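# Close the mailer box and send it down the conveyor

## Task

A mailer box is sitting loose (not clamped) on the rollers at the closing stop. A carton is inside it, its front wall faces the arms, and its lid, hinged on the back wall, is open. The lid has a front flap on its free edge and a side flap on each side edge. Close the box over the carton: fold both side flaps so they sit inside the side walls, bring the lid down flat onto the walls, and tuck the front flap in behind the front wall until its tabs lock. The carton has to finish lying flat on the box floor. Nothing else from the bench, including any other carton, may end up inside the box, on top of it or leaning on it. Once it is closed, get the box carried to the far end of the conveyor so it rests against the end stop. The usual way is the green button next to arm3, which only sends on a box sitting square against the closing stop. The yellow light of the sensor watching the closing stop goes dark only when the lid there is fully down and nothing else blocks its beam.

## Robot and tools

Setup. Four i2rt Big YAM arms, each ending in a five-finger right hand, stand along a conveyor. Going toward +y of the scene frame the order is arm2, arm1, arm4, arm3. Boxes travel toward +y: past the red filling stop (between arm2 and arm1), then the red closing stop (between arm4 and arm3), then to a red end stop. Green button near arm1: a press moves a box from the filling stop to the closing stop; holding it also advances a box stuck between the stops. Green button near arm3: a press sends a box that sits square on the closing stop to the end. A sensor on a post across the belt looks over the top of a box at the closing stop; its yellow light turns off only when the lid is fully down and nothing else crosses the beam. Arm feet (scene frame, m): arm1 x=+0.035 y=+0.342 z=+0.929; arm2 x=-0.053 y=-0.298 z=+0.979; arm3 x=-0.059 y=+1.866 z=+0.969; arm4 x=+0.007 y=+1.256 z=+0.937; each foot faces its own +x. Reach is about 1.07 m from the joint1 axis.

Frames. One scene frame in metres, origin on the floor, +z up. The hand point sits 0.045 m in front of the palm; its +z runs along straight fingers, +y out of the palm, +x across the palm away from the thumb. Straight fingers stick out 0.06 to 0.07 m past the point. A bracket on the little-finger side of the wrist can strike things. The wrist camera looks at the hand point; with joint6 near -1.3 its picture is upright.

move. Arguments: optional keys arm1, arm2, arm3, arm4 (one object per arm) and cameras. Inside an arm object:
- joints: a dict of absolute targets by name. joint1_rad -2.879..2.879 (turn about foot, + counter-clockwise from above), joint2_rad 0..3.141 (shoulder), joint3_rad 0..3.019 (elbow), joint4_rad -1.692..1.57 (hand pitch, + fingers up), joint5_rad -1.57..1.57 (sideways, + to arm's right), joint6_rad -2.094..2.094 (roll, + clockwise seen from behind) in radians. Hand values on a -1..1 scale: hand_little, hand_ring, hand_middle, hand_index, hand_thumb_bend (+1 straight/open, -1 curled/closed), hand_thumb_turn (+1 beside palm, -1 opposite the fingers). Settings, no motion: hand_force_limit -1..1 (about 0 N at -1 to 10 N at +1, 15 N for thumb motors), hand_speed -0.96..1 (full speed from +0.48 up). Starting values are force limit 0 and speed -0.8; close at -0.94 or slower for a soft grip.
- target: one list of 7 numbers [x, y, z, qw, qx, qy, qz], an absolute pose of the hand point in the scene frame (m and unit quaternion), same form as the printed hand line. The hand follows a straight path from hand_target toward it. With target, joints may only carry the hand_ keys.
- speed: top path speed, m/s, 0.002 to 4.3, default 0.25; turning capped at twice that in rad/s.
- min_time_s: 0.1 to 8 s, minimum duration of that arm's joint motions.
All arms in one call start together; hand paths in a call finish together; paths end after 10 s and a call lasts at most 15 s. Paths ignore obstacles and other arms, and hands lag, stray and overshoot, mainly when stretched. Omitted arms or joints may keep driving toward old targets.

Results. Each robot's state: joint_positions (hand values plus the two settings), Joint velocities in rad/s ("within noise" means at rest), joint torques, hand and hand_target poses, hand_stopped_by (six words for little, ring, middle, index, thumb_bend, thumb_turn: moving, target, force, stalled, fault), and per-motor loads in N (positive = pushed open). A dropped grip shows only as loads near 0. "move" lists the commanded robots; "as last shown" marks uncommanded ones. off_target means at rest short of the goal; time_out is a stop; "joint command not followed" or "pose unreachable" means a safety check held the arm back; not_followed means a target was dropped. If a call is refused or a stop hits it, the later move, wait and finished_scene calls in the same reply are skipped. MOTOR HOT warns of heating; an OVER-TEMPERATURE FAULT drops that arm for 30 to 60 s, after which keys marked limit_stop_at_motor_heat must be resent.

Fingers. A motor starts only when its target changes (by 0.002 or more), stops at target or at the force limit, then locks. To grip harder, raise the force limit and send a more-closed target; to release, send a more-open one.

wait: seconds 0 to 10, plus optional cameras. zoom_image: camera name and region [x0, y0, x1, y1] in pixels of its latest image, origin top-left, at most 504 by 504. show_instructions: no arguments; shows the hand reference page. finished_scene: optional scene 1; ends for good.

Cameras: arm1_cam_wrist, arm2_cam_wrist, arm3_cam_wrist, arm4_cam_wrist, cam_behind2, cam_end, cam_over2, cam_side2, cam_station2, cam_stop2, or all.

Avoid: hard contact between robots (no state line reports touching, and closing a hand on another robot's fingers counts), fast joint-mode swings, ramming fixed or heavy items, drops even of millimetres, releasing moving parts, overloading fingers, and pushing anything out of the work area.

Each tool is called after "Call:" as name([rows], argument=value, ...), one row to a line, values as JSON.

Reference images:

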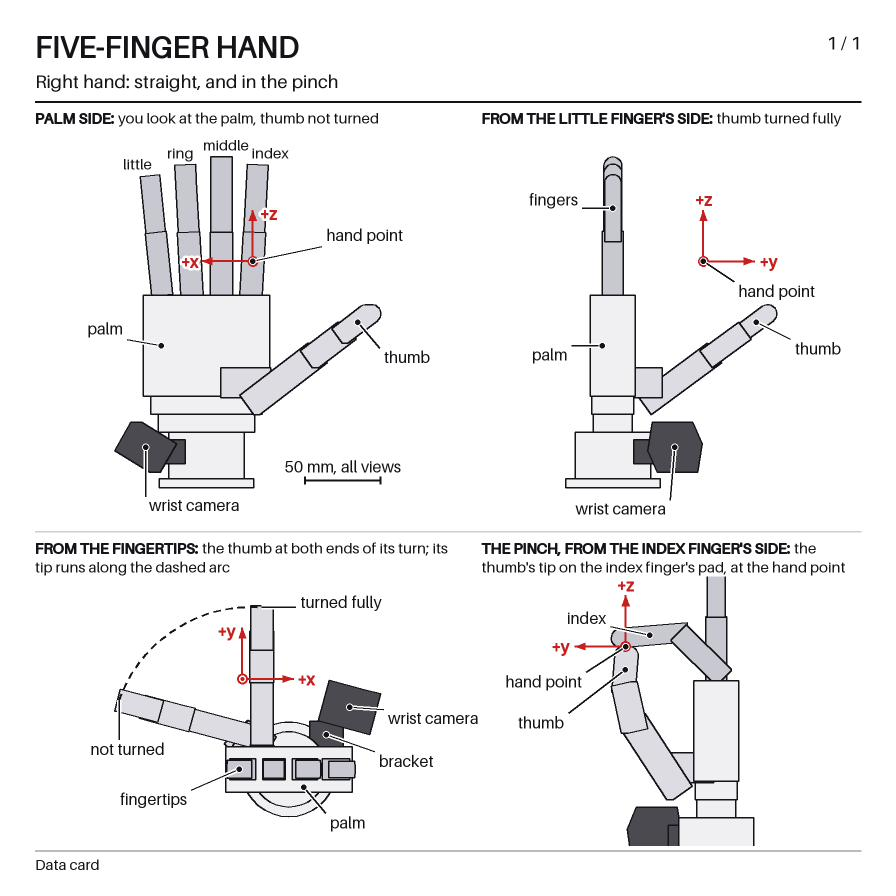

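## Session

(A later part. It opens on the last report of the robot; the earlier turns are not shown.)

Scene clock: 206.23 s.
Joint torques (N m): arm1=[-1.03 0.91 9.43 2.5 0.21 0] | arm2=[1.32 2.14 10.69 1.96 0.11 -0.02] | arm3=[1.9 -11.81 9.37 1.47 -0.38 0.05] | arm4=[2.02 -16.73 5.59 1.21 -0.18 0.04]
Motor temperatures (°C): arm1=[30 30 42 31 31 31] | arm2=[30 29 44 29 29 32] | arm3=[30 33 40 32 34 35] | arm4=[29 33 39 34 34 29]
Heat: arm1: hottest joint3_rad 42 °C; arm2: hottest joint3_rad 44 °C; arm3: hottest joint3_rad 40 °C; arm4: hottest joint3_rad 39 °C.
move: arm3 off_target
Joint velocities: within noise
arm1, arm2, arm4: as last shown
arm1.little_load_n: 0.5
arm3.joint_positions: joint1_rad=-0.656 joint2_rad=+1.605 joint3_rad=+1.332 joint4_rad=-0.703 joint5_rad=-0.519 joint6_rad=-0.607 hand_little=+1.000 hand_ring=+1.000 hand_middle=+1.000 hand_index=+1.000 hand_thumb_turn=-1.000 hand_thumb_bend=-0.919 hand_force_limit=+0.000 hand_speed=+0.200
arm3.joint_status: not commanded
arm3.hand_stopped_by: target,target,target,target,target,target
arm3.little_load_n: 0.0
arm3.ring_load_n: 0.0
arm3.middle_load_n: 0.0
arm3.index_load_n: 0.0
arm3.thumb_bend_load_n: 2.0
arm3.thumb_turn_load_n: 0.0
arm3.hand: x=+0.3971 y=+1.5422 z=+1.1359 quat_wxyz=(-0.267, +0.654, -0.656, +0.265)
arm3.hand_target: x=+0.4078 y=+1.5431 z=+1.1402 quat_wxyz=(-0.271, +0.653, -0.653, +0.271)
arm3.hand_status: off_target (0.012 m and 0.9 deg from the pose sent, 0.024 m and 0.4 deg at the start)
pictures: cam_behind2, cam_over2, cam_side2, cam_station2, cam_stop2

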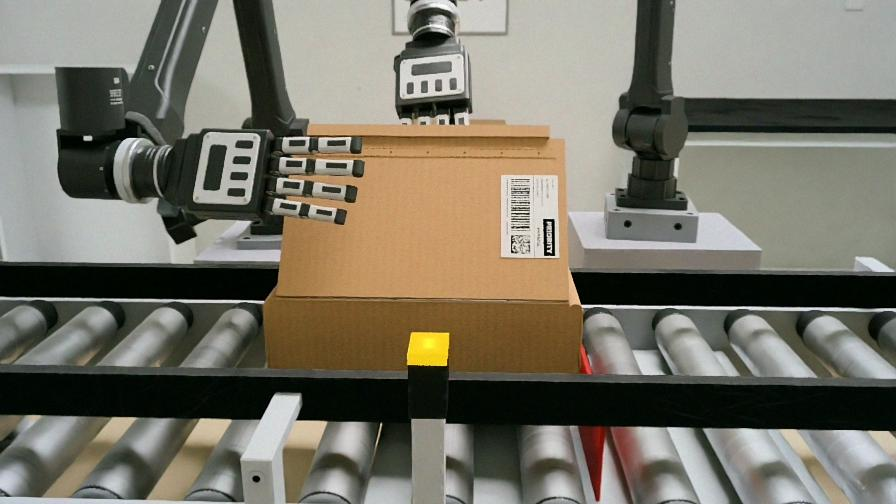

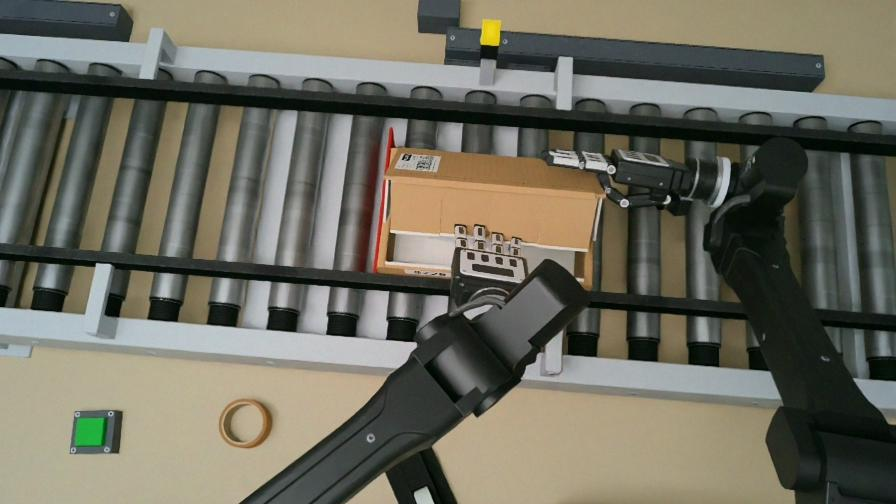

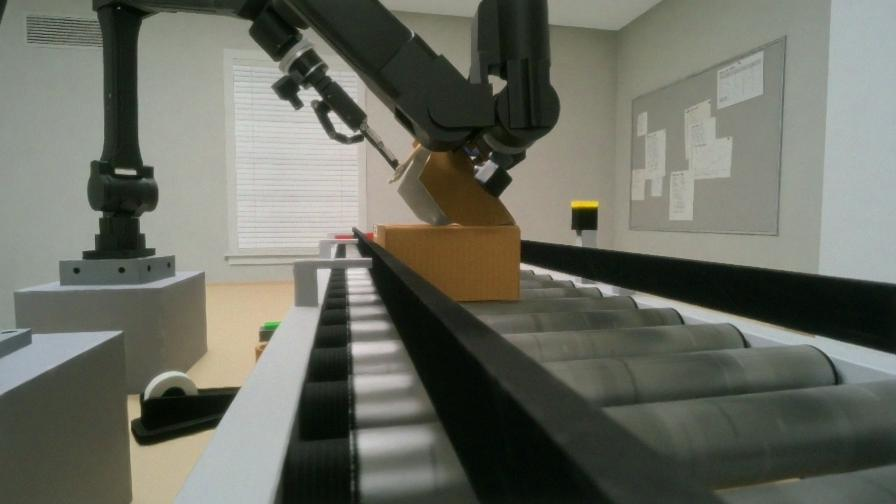

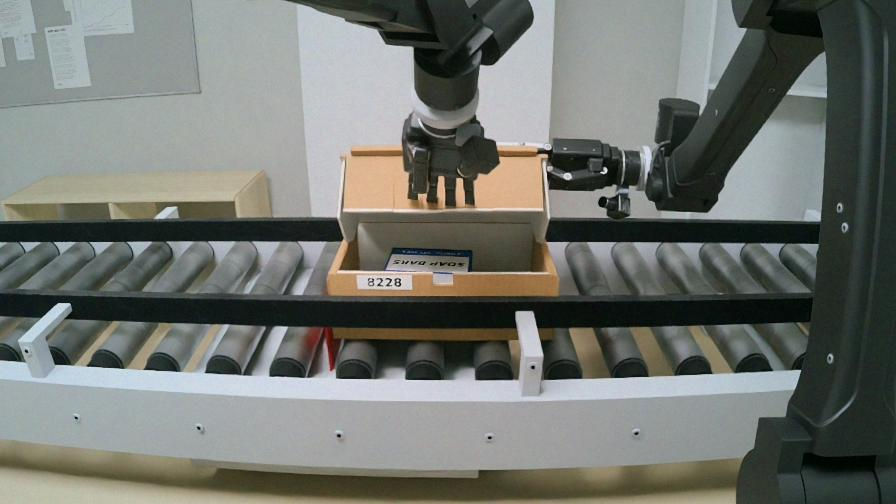

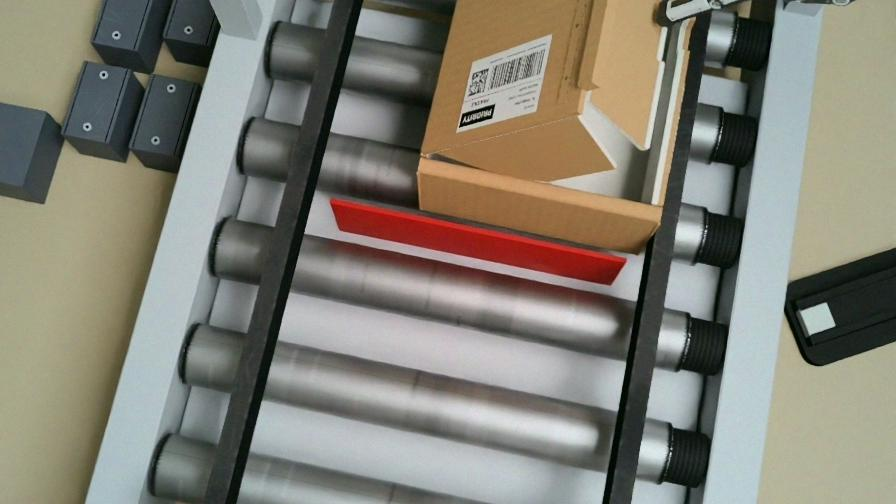

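Call:
move(arm3={"target":[0.425,1.543,1.145,0.2706,-0.6533,0.6533,-0.2706],"speed":0.08}, cameras=["cam_over2","cam_station2","cam_stop2","cam_side2"])

Call:
zoom_image(camera="cam_side2", region=[340, 100, 560, 320])

Call:
zoom_image(camera="cam_station2", region=[310, 60, 590, 320])

Scene clock: 207.47 s.
Joint torques (N m): arm1=[-1.03 0.91 9.42 2.52 0.21 0] | arm2=[1.2 2.26 10.66 1.95 0.12 0] | arm3=[1.9 -11.99 12.52 1.1 -0.33 0.06] | arm4=[2.14 -16.73 5.48 1.26 -0.17 -0.02]
Motor temperatures (°C): arm1=[30 30 42 31 31 31] | arm2=[30 29 44 29 29 32] | arm3=[30 33 40 32 34 35] | arm4=[29 33 39 34 34 29]
Heat: arm1: hottest joint3_rad 42 °C; arm2: hottest joint3_rad 44 °C; arm3: hottest joint3_rad 40 °C; arm4: hottest joint3_rad 39 °C.
move: arm3 off_target
Joint velocities: within noise
arm1, arm2, arm4: as last shown
arm1.little_load_n: 0.0
arm3.joint_positions: joint1_rad=-0.632 joint2_rad=+1.629 joint3_rad=+1.336 joint4_rad=-0.703 joint5_rad=-0.508 joint6_rad=-0.586 hand_little=+1.000 hand_ring=+1.000 hand_middle=+1.000 hand_index=+1.000 hand_thumb_turn=-1.000 hand_thumb_bend=-0.919 hand_force_limit=+0.000 hand_speed=+0.200
arm3.joint_status: not commanded
arm3.hand_stopped_by: target,target,target,target,target,target
arm3.little_load_n: 0.0
arm3.ring_load_n: 0.0
arm3.middle_load_n: 0.0
arm3.index_load_n: 0.0
arm3.thumb_bend_load_n: 2.0
arm3.thumb_turn_load_n: 0.0
arm3.hand: x=+0.4056 y=+1.5513 z=+1.1244 quat_wxyz=(-0.267, +0.655, -0.661, +0.250)
arm3.hand_target: x=+0.4240 y=+1.5440 z=+1.1453 quat_wxyz=(-0.271, +0.653, -0.653, +0.271)
arm3.hand_status: off_target (0.029 m and 2.6 deg from the pose sent, 0.029 m and 0.9 deg at the start)
arm4.thumb_turn_load_n: -0.5
pictures: cam_over2, cam_side2, cam_station2, cam_stop2

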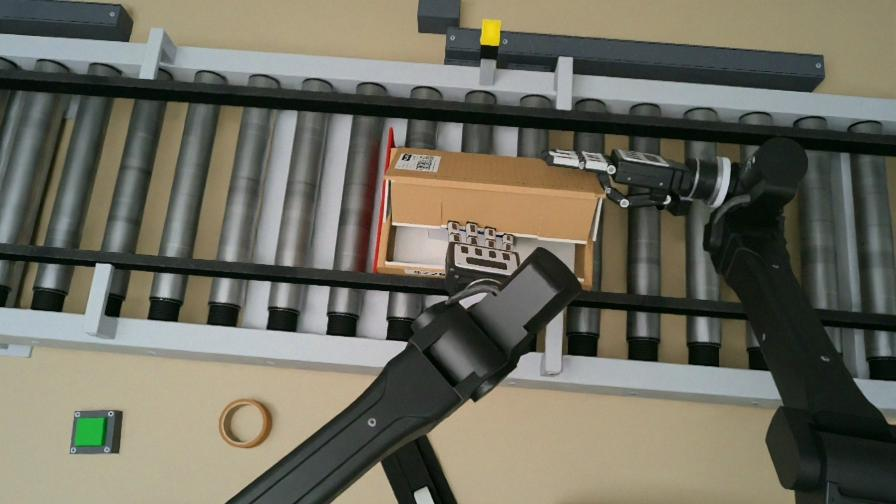

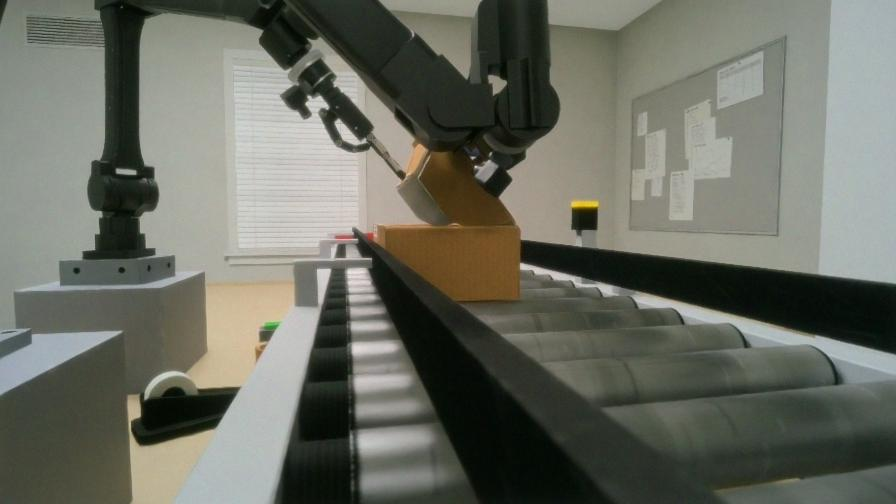

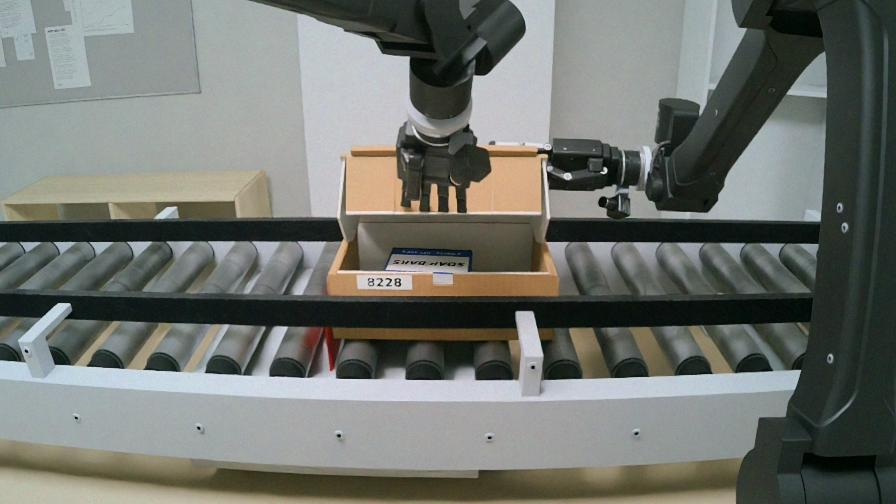

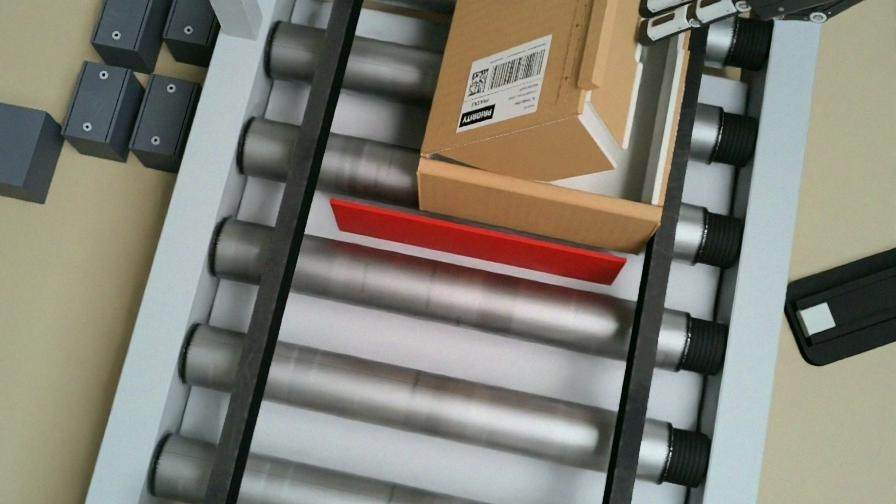

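Scaled by 2.291 from the camera's image (finer frame: 1280x720).

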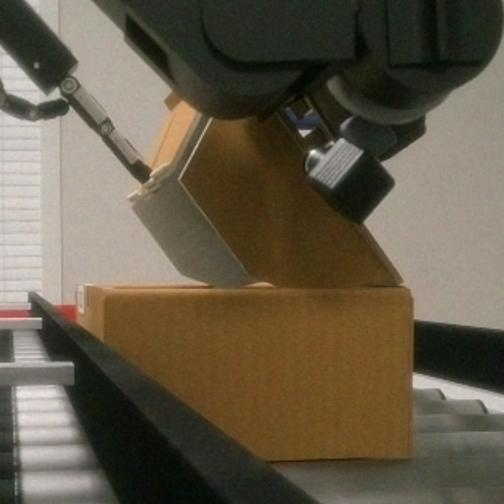

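Scaled by 1.800 from the camera's image (finer frame: 1280x720).

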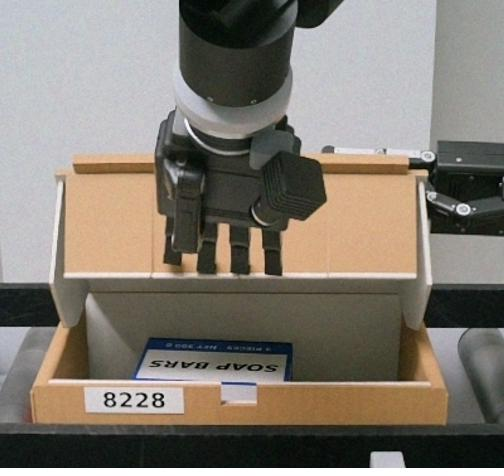

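Call:
move(arm3={"target":[0.422,1.543,1.165,0.2706,-0.6533,0.6533,-0.2706],"speed":0.08})

Call:
move(arm3={"target":[0.398,1.543,1.125,0.2706,-0.6533,0.6533,-0.2706],"speed":0.06}, arm4={"target":[0.464,1.405,1.112,0.6533,-0.6533,0.2706,0.2706],"speed":0.06}, cameras=["cam_over2","cam_station2","cam_stop2","cam_side2","cam_behind2"])

Call:
zoom_image(camera="cam_side2", region=[340, 100, 560, 320])

Call:
zoom_image(camera="cam_station2", region=[310, 60, 590, 320])

Scene clock: 209.13 s.
Joint torques (N m): arm1=[-1.08 0.91 9.43 2.52 0.21 0] | arm2=[1.49 2.14 10.73 1.95 0.1 -0.02] | arm3=[1.2 -13.39 12.97 0.54 -0.43 0.01] | arm4=[1.96 -16.62 5.53 1.44 -0.18 0.03]
Motor temperatures (°C): arm1=[30 30 42 31 31 31] | arm2=[30 29 44 29 29 32] | arm3=[30 33 40 32 34 35] | arm4=[29 33 39 34 34 29]
Heat: arm1: hottest joint3_rad 42 °C; arm2: hottest joint3_rad 44 °C; arm3: hottest joint3_rad 40 °C; arm4: hottest joint3_rad 39 °C.
move: arm3 off_target
Joint velocities: within noise
arm1, arm2: as last shown
arm1.index_load_n: -0.5
arm3.joint_positions: joint1_rad=-0.632 joint2_rad=+1.629 joint3_rad=+1.363 joint4_rad=-0.742 joint5_rad=-0.507 joint6_rad=-0.586 hand_little=+1.000 hand_ring=+1.000 hand_middle=+1.000 hand_index=+1.000 hand_thumb_turn=-1.000 hand_thumb_bend=-0.919 hand_force_limit=+0.000 hand_speed=+0.200
arm3.joint_status: not commanded
arm3.hand_stopped_by: target,target,target,target,target,target
arm3.little_load_n: 0.0
arm3.ring_load_n: 0.0
arm3.middle_load_n: -1.0
arm3.index_load_n: 0.0
arm3.thumb_bend_load_n: 2.0
arm3.thumb_turn_load_n: 0.0
arm3.hand: x=+0.4056 y=+1.5514 z=+1.1334 quat_wxyz=(-0.267, +0.655, -0.663, +0.245)
arm3.hand_target: x=+0.4207 y=+1.5442 z=+1.1651 quat_wxyz=(-0.271, +0.653, -0.653, +0.271)
arm3.hand_status: off_target (0.037 m and 3.2 deg from the pose sent, 0.045 m and 2.6 deg at the start)
arm4.joint_positions: joint1_rad=-0.194 joint2_rad=+1.863 joint3_rad=+1.096 joint4_rad=+0.834 joint5_rad=-1.597 joint6_rad=+1.046 hand_little=+1.000 hand_ring=+1.000 hand_middle=+1.000 hand_index=+1.000 hand_thumb_turn=-1.000 hand_thumb_bend=-0.919 hand_force_limit=+0.000 hand_speed=+0.200
arm4.joint_status: not commanded
arm4.hand_stopped_by: target,target,target,fault,target,target
arm4.little_load_n: 0.0
arm4.ring_load_n: 0.0
arm4.middle_load_n: 0.0
arm4.index_load_n: 0.0
arm4.thumb_bend_load_n: 1.0
arm4.thumb_turn_load_n: 0.0
arm4.hand: x=+0.4962 y=+1.4003 z=+1.1422 quat_wxyz=(-0.634, +0.614, -0.356, -0.307)
arm4.hand_target: x=+0.4883 y=+1.4055 z=+1.1459 quat_wxyz=(-0.634, +0.620, -0.346, -0.307)
arm4.hand_status: not commanded
pictures: none

Scene clock: 211.50 s.
Joint torques (N m): arm1=[-1.03 0.91 9.42 2.51 0.21 0.01] | arm2=[1.32 2.32 10.71 1.91 0.13 -0.01] | arm3=[0.09 -13.86 7.88 1.7 -0.52 -0.3] | arm4=[1.96 -15.79 4.82 1.51 -0.33 -0.02]
Motor temperatures (°C): arm1=[30 30 42 31 31 31] | arm2=[30 29 44 29 29 32] | arm3=[30 33 40 32 34 35] | arm4=[29 33 39 34 34 29]
Heat: arm1: hottest joint3_rad 42 °C; arm2: hottest joint3_rad 44 °C; arm3: hottest joint3_rad 40 °C; arm4: hottest joint3_rad 39 °C.
move: arm3 off_target; arm4 off_target
Joint velocities: within noise
arm1.joint_positions: joint1_rad=-0.032 joint2_rad=+0.646 joint3_rad=+1.328 joint4_rad=-1.360 joint5_rad=+0.140 joint6_rad=-1.156 hand_little=+1.000 hand_ring=+1.000 hand_middle=+1.000 hand_index=+1.000 hand_thumb_turn=+1.000 hand_thumb_bend=+1.000 hand_force_limit=+0.000 hand_speed=-0.800
arm1.joint_status: not commanded
arm1.hand_stopped_by: target,target,target,target,target,target
arm1.little_load_n: 0.0
arm1.ring_load_n: 0.0
arm1.middle_load_n: 0.0
arm1.index_load_n: 0.0
arm1.thumb_bend_load_n: 0.0
arm1.thumb_turn_load_n: 0.0
arm1.hand: x=+0.2644 y=+0.2774 z=+1.3774 quat_wxyz=(-0.035, +0.878, -0.203, +0.433)
arm1.hand_target: x=+0.2642 y=+0.2774 z=+1.3850 quat_wxyz=(-0.037, +0.874, -0.203, +0.441)
arm1.hand_status: not commanded
arm2.joint_positions: joint1_rad=+0.199 joint2_rad=+0.614 joint3_rad=+1.377 joint4_rad=-1.233 joint5_rad=+0.174 joint6_rad=-1.171 hand_little=+1.000 hand_ring=+1.000 hand_middle=+1.000 hand_index=+1.000 hand_thumb_turn=+1.000 hand_thumb_bend=+1.000 hand_force_limit=+0.000 hand_speed=-0.800
arm2.joint_status: not commanded
arm2.hand_stopped_by: target,target,target,target,target,target
arm2.little_load_n: 0.0
arm2.ring_load_n: 0.0
arm2.middle_load_n: 0.0
arm2.index_load_n: 0.0
arm2.thumb_bend_load_n: 0.0
arm2.thumb_turn_load_n: 0.0
arm2.hand: x=+0.1875 y=-0.3622 z=+1.4826 quat_wxyz=(-0.044, +0.830, -0.192, +0.522)
arm2.hand_target: x=+0.1862 y=-0.3623 z=+1.4936 quat_wxyz=(-0.047, +0.823, -0.191, +0.533)
arm2.hand_status: not commanded
arm3.joint_positions: joint1_rad=-0.649 joint2_rad=+1.627 joint3_rad=+1.301 joint4_rad=-0.676 joint5_rad=-0.522 joint6_rad=-0.589 hand_little=+1.000 hand_ring=+1.000 hand_middle=+1.000 hand_index=+1.000 hand_thumb_turn=-1.000 hand_thumb_bend=-0.919 hand_force_limit=+0.000 hand_speed=+0.200
arm3.joint_status: not commanded
arm3.hand_stopped_by: target,target,target,target,target,target
arm3.little_load_n: 0.0
arm3.ring_load_n: 0.0
arm3.middle_load_n: -1.0
arm3.index_load_n: 0.0
arm3.thumb_bend_load_n: 2.0
arm3.thumb_turn_load_n: 0.0
arm3.hand: x=+0.3972 y=+1.5496 z=+1.1130 quat_wxyz=(-0.271, +0.651, -0.664, +0.249)
arm3.hand_target: x=+0.3979 y=+1.5431 z=+1.1251 quat_wxyz=(-0.270, +0.653, -0.653, +0.270)
arm3.hand_status: off_target (0.014 m and 2.8 deg from the pose sent, 0.014 m and 3.2 deg at the start)
arm4.joint_positions: joint1_rad=-0.198 joint2_rad=+1.853 joint3_rad=+1.002 joint4_rad=+0.950 joint5_rad=-1.593 joint6_rad=+0.899 hand_little=+1.000 hand_ring=+1.000 hand_middle=+1.000 hand_index=+1.000 hand_thumb_turn=-1.000 hand_thumb_bend=-0.919 hand_force_limit=+0.000 hand_speed=+0.200
arm4.joint_status: not commanded
arm4.hand_stopped_by: target,target,target,fault,target,target
arm4.little_load_n: 0.0
arm4.ring_load_n: 0.0
arm4.middle_load_n: 0.0
arm4.index_load_n: 0.0
arm4.thumb_bend_load_n: 1.0
arm4.thumb_turn_load_n: 0.0
arm4.hand: x=+0.4735 y=+1.4012 z=+1.1120 quat_wxyz=(-0.660, +0.642, -0.302, -0.246)
arm4.hand_target: x=+0.4643 y=+1.4056 z=+1.1119 quat_wxyz=(-0.658, +0.647, -0.292, -0.249)
arm4.hand_status: off_target (0.010 m and 4.8 deg from the pose sent, 0.044 m and 11.7 deg at the start; a joint's target at an end of its range on 71 of 71 steps)
pictures: cam_behind2, cam_over2, cam_side2, cam_station2, cam_stop2

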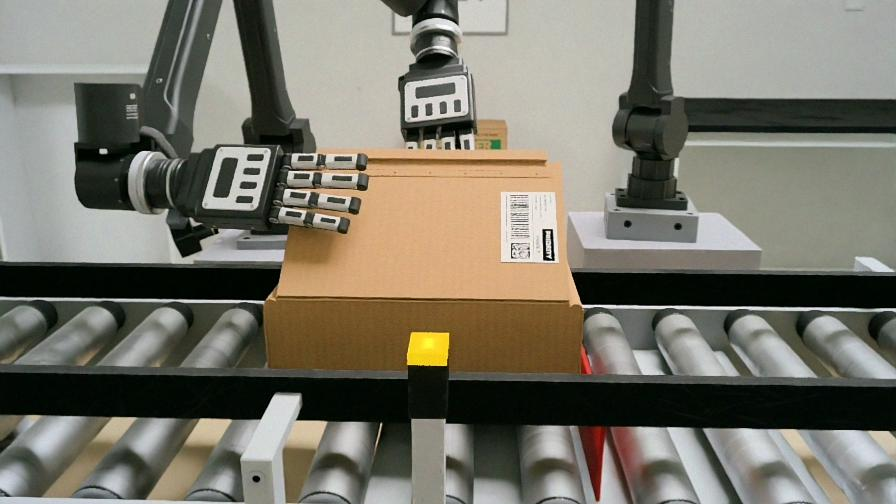

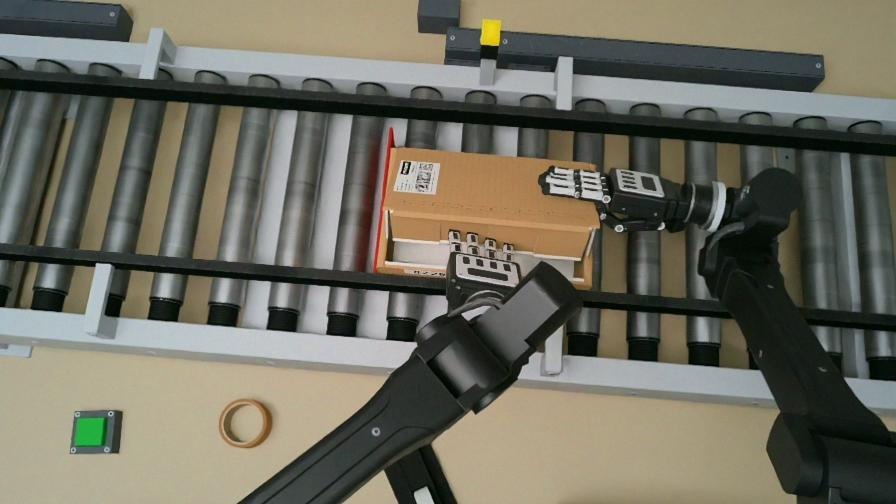

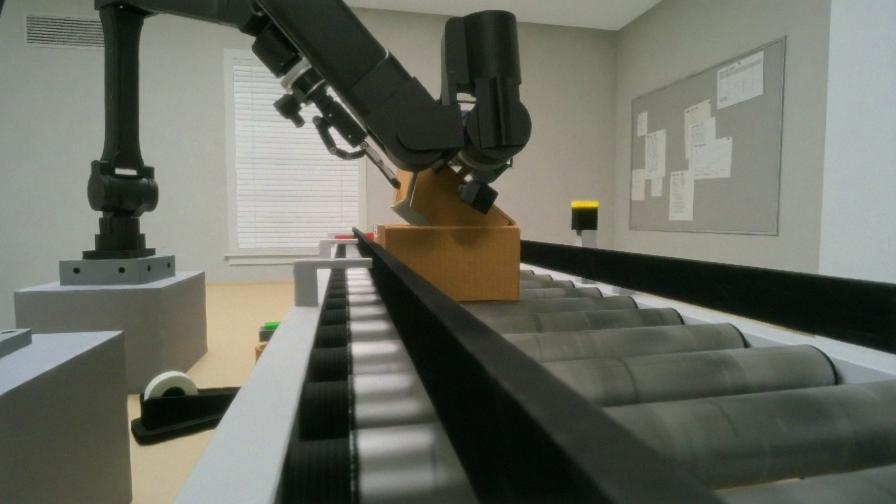

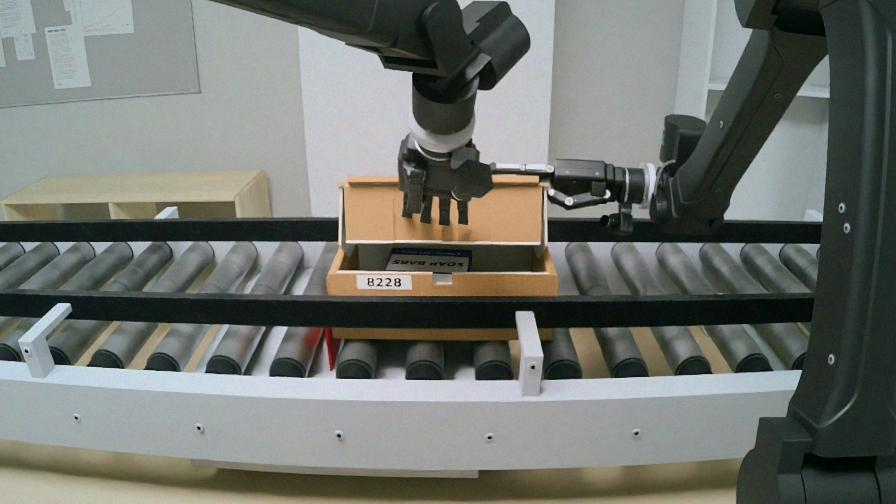

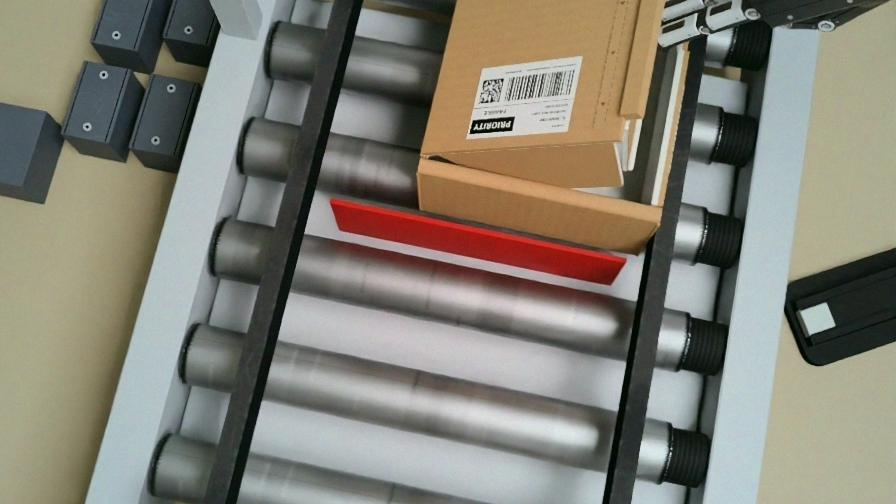

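Scaled by 2.291 from the camera's image (finer frame: 1280x720).

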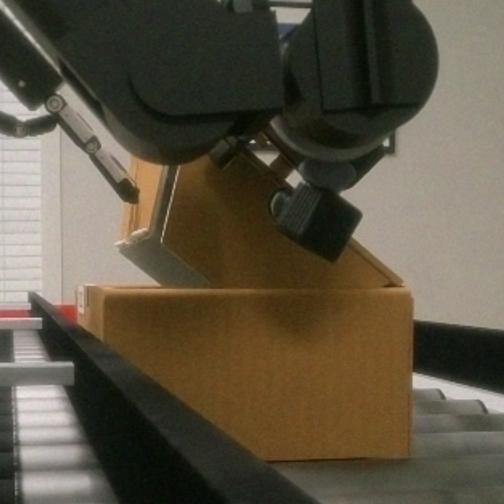

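Scaled by 1.800 from the camera's image (finer frame: 1280x720).

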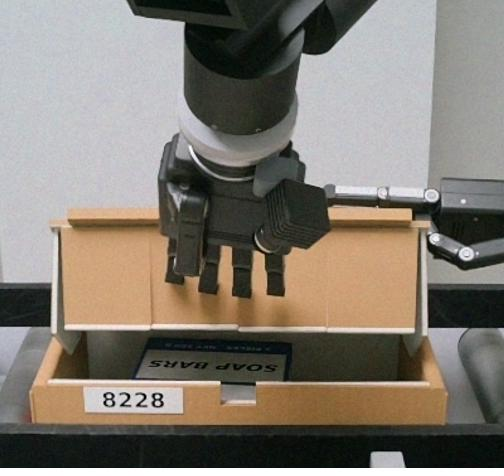

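Call:
move(arm3={"target":[0.383,1.543,1.103,0.2706,-0.6533,0.6533,-0.2706],"speed":0.05}, arm4={"target":[0.452,1.405,1.085,0.6744,-0.6744,0.2127,0.2127],"speed":0.06}, cameras=["cam_over2","cam_station2","cam_stop2","cam_side2","cam_behind2"])

Call:
zoom_image(camera="cam_side2", region=[340, 100, 560, 320])

Call:
zoom_image(camera="cam_station2", region=[310, 60, 590, 320])

Call:
zoom_image(camera="cam_stop2", region=[400, 0, 720, 260])

Scene clock: 214.23 s.
Joint torques (N m): arm1=[-1.03 0.91 9.43 2.54 0.21 0] | arm2=[1.38 2.2 10.7 1.91 0.11 0] | arm3=[0.21 -13.86 7.75 1.63 -0.54 -0.3] | arm4=[2.32 -13.98 4.22 1.39 -0.28 0.03]
Motor temperatures (°C): arm1=[30 30 43 31 31 31] | arm2=[30 29 44 29 29 32] | arm3=[30 33 40 32 34 35] | arm4=[29 33 38 34 34 29]
Heat: arm1: hottest joint3_rad 43 °C; arm2: hottest joint3_rad 44 °C; arm3: hottest joint3_rad 40 °C; arm4: hottest joint3_rad 38 °C.
move: arm3 off_target; arm4 off_target
Joint velocities: within noise
arm1, arm2: as last shown
arm1.thumb_bend_load_n: 0.5
arm3.joint_positions: joint1_rad=-0.669 joint2_rad=+1.622 joint3_rad=+1.233 joint4_rad=-0.624 joint5_rad=-0.534 joint6_rad=-0.608 hand_little=+1.000 hand_ring=+1.000 hand_middle=+1.000 hand_index=+1.000 hand_thumb_turn=-1.000 hand_thumb_bend=-0.919 hand_force_limit=+0.000 hand_speed=+0.200
arm3.joint_status: not commanded
arm3.hand_stopped_by: target,target,target,target,target,target
arm3.little_load_n: 0.0
arm3.ring_load_n: 0.0
arm3.middle_load_n: -1.0
arm3.index_load_n: 0.0
arm3.thumb_bend_load_n: 2.0
arm3.thumb_turn_load_n: 0.0
arm3.hand: x=+0.3823 y=+1.5500 z=+1.0909 quat_wxyz=(-0.272, +0.651, -0.664, +0.249)
arm3.hand_target: x=+0.3829 y=+1.5432 z=+1.1029 quat_wxyz=(-0.270, +0.653, -0.653, +0.270)
arm3.hand_status: off_target (0.014 m and 2.8 deg from the pose sent, 0.019 m and 2.8 deg at the start)
arm4.joint_positions: joint1_rad=-0.201 joint2_rad=+1.853 joint3_rad=+0.945 joint4_rad=+1.039 joint5_rad=-1.592 joint6_rad=+0.746 hand_little=+1.000 hand_ring=+1.000 hand_middle=+1.000 hand_index=+1.000 hand_thumb_turn=-1.000 hand_thumb_bend=-0.919 hand_force_limit=+0.000 hand_speed=+0.200
arm4.joint_status: not commanded
arm4.hand_stopped_by: target,target,target,fault,target,target
arm4.little_load_n: 0.0
arm4.ring_load_n: 0.0
arm4.middle_load_n: 0.0
arm4.index_load_n: 0.0
arm4.thumb_bend_load_n: 1.0
arm4.thumb_turn_load_n: 0.0
arm4.hand: x=+0.4619 y=+1.4009 z=+1.0890 quat_wxyz=(-0.680, +0.667, -0.243, -0.183)
arm4.hand_target: x=+0.4522 y=+1.4056 z=+1.0851 quat_wxyz=(-0.678, +0.670, -0.236, -0.190)
arm4.hand_status: off_target (0.012 m and 5.0 deg from the pose sent, 0.035 m and 11.7 deg at the start; a joint's target at an end of its range on 71 of 71 steps)
pictures: cam_behind2, cam_over2, cam_side2, cam_station2, cam_stop2

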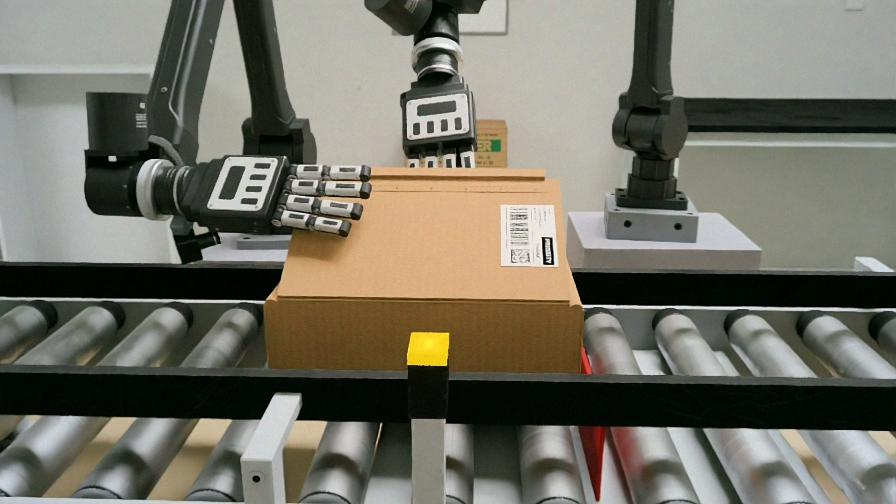

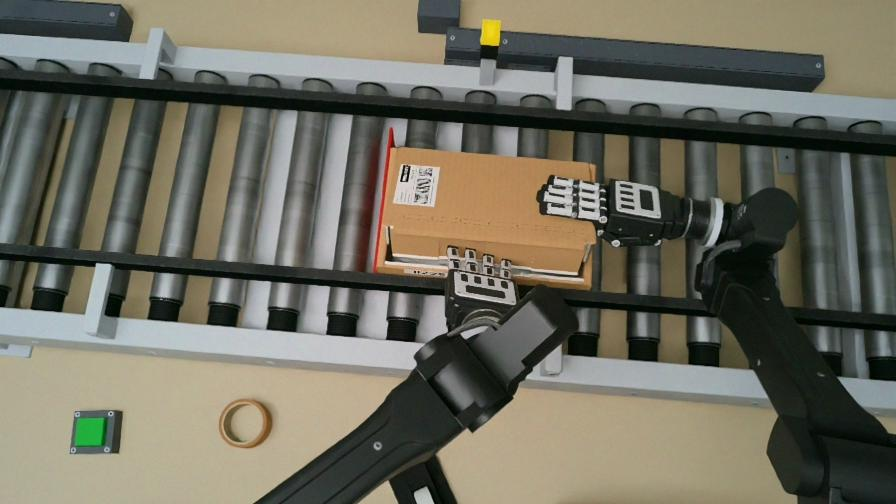

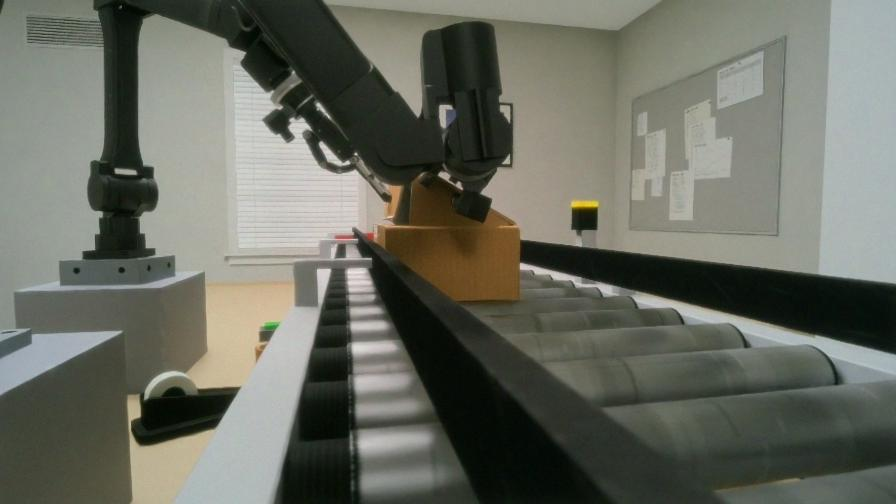

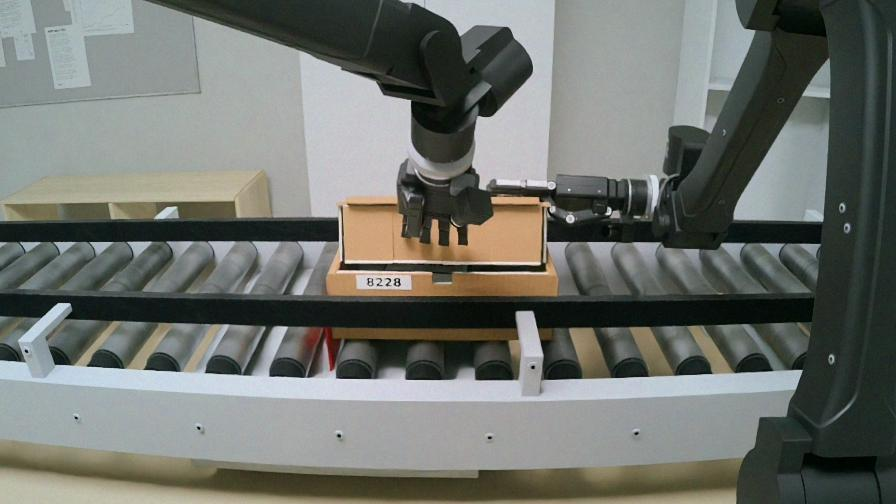

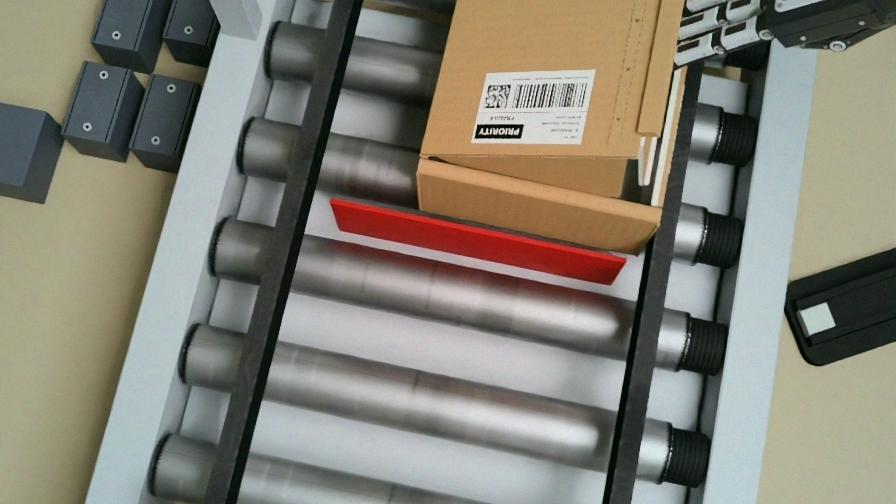

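Scaled by 2.291 from the camera's image (finer frame: 1280x720).

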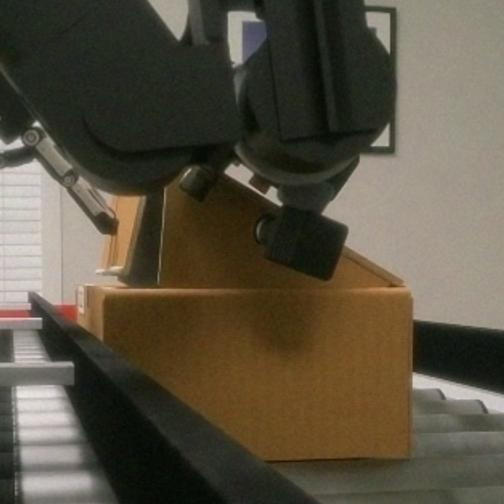

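Scaled by 1.800 from the camera's image (finer frame: 1280x720).

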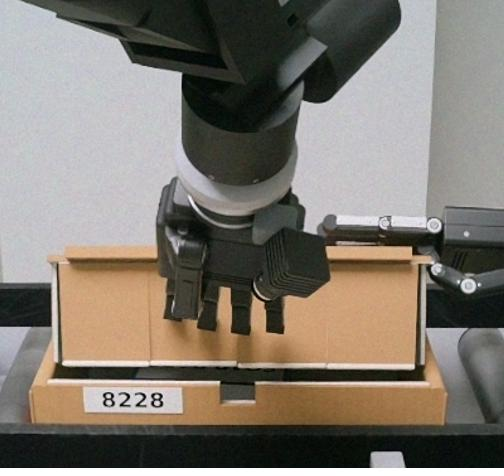

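Scaled by 1.575 from the camera's image (finer frame: 1280x720).

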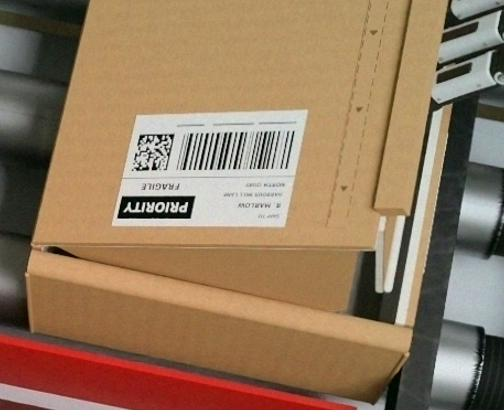

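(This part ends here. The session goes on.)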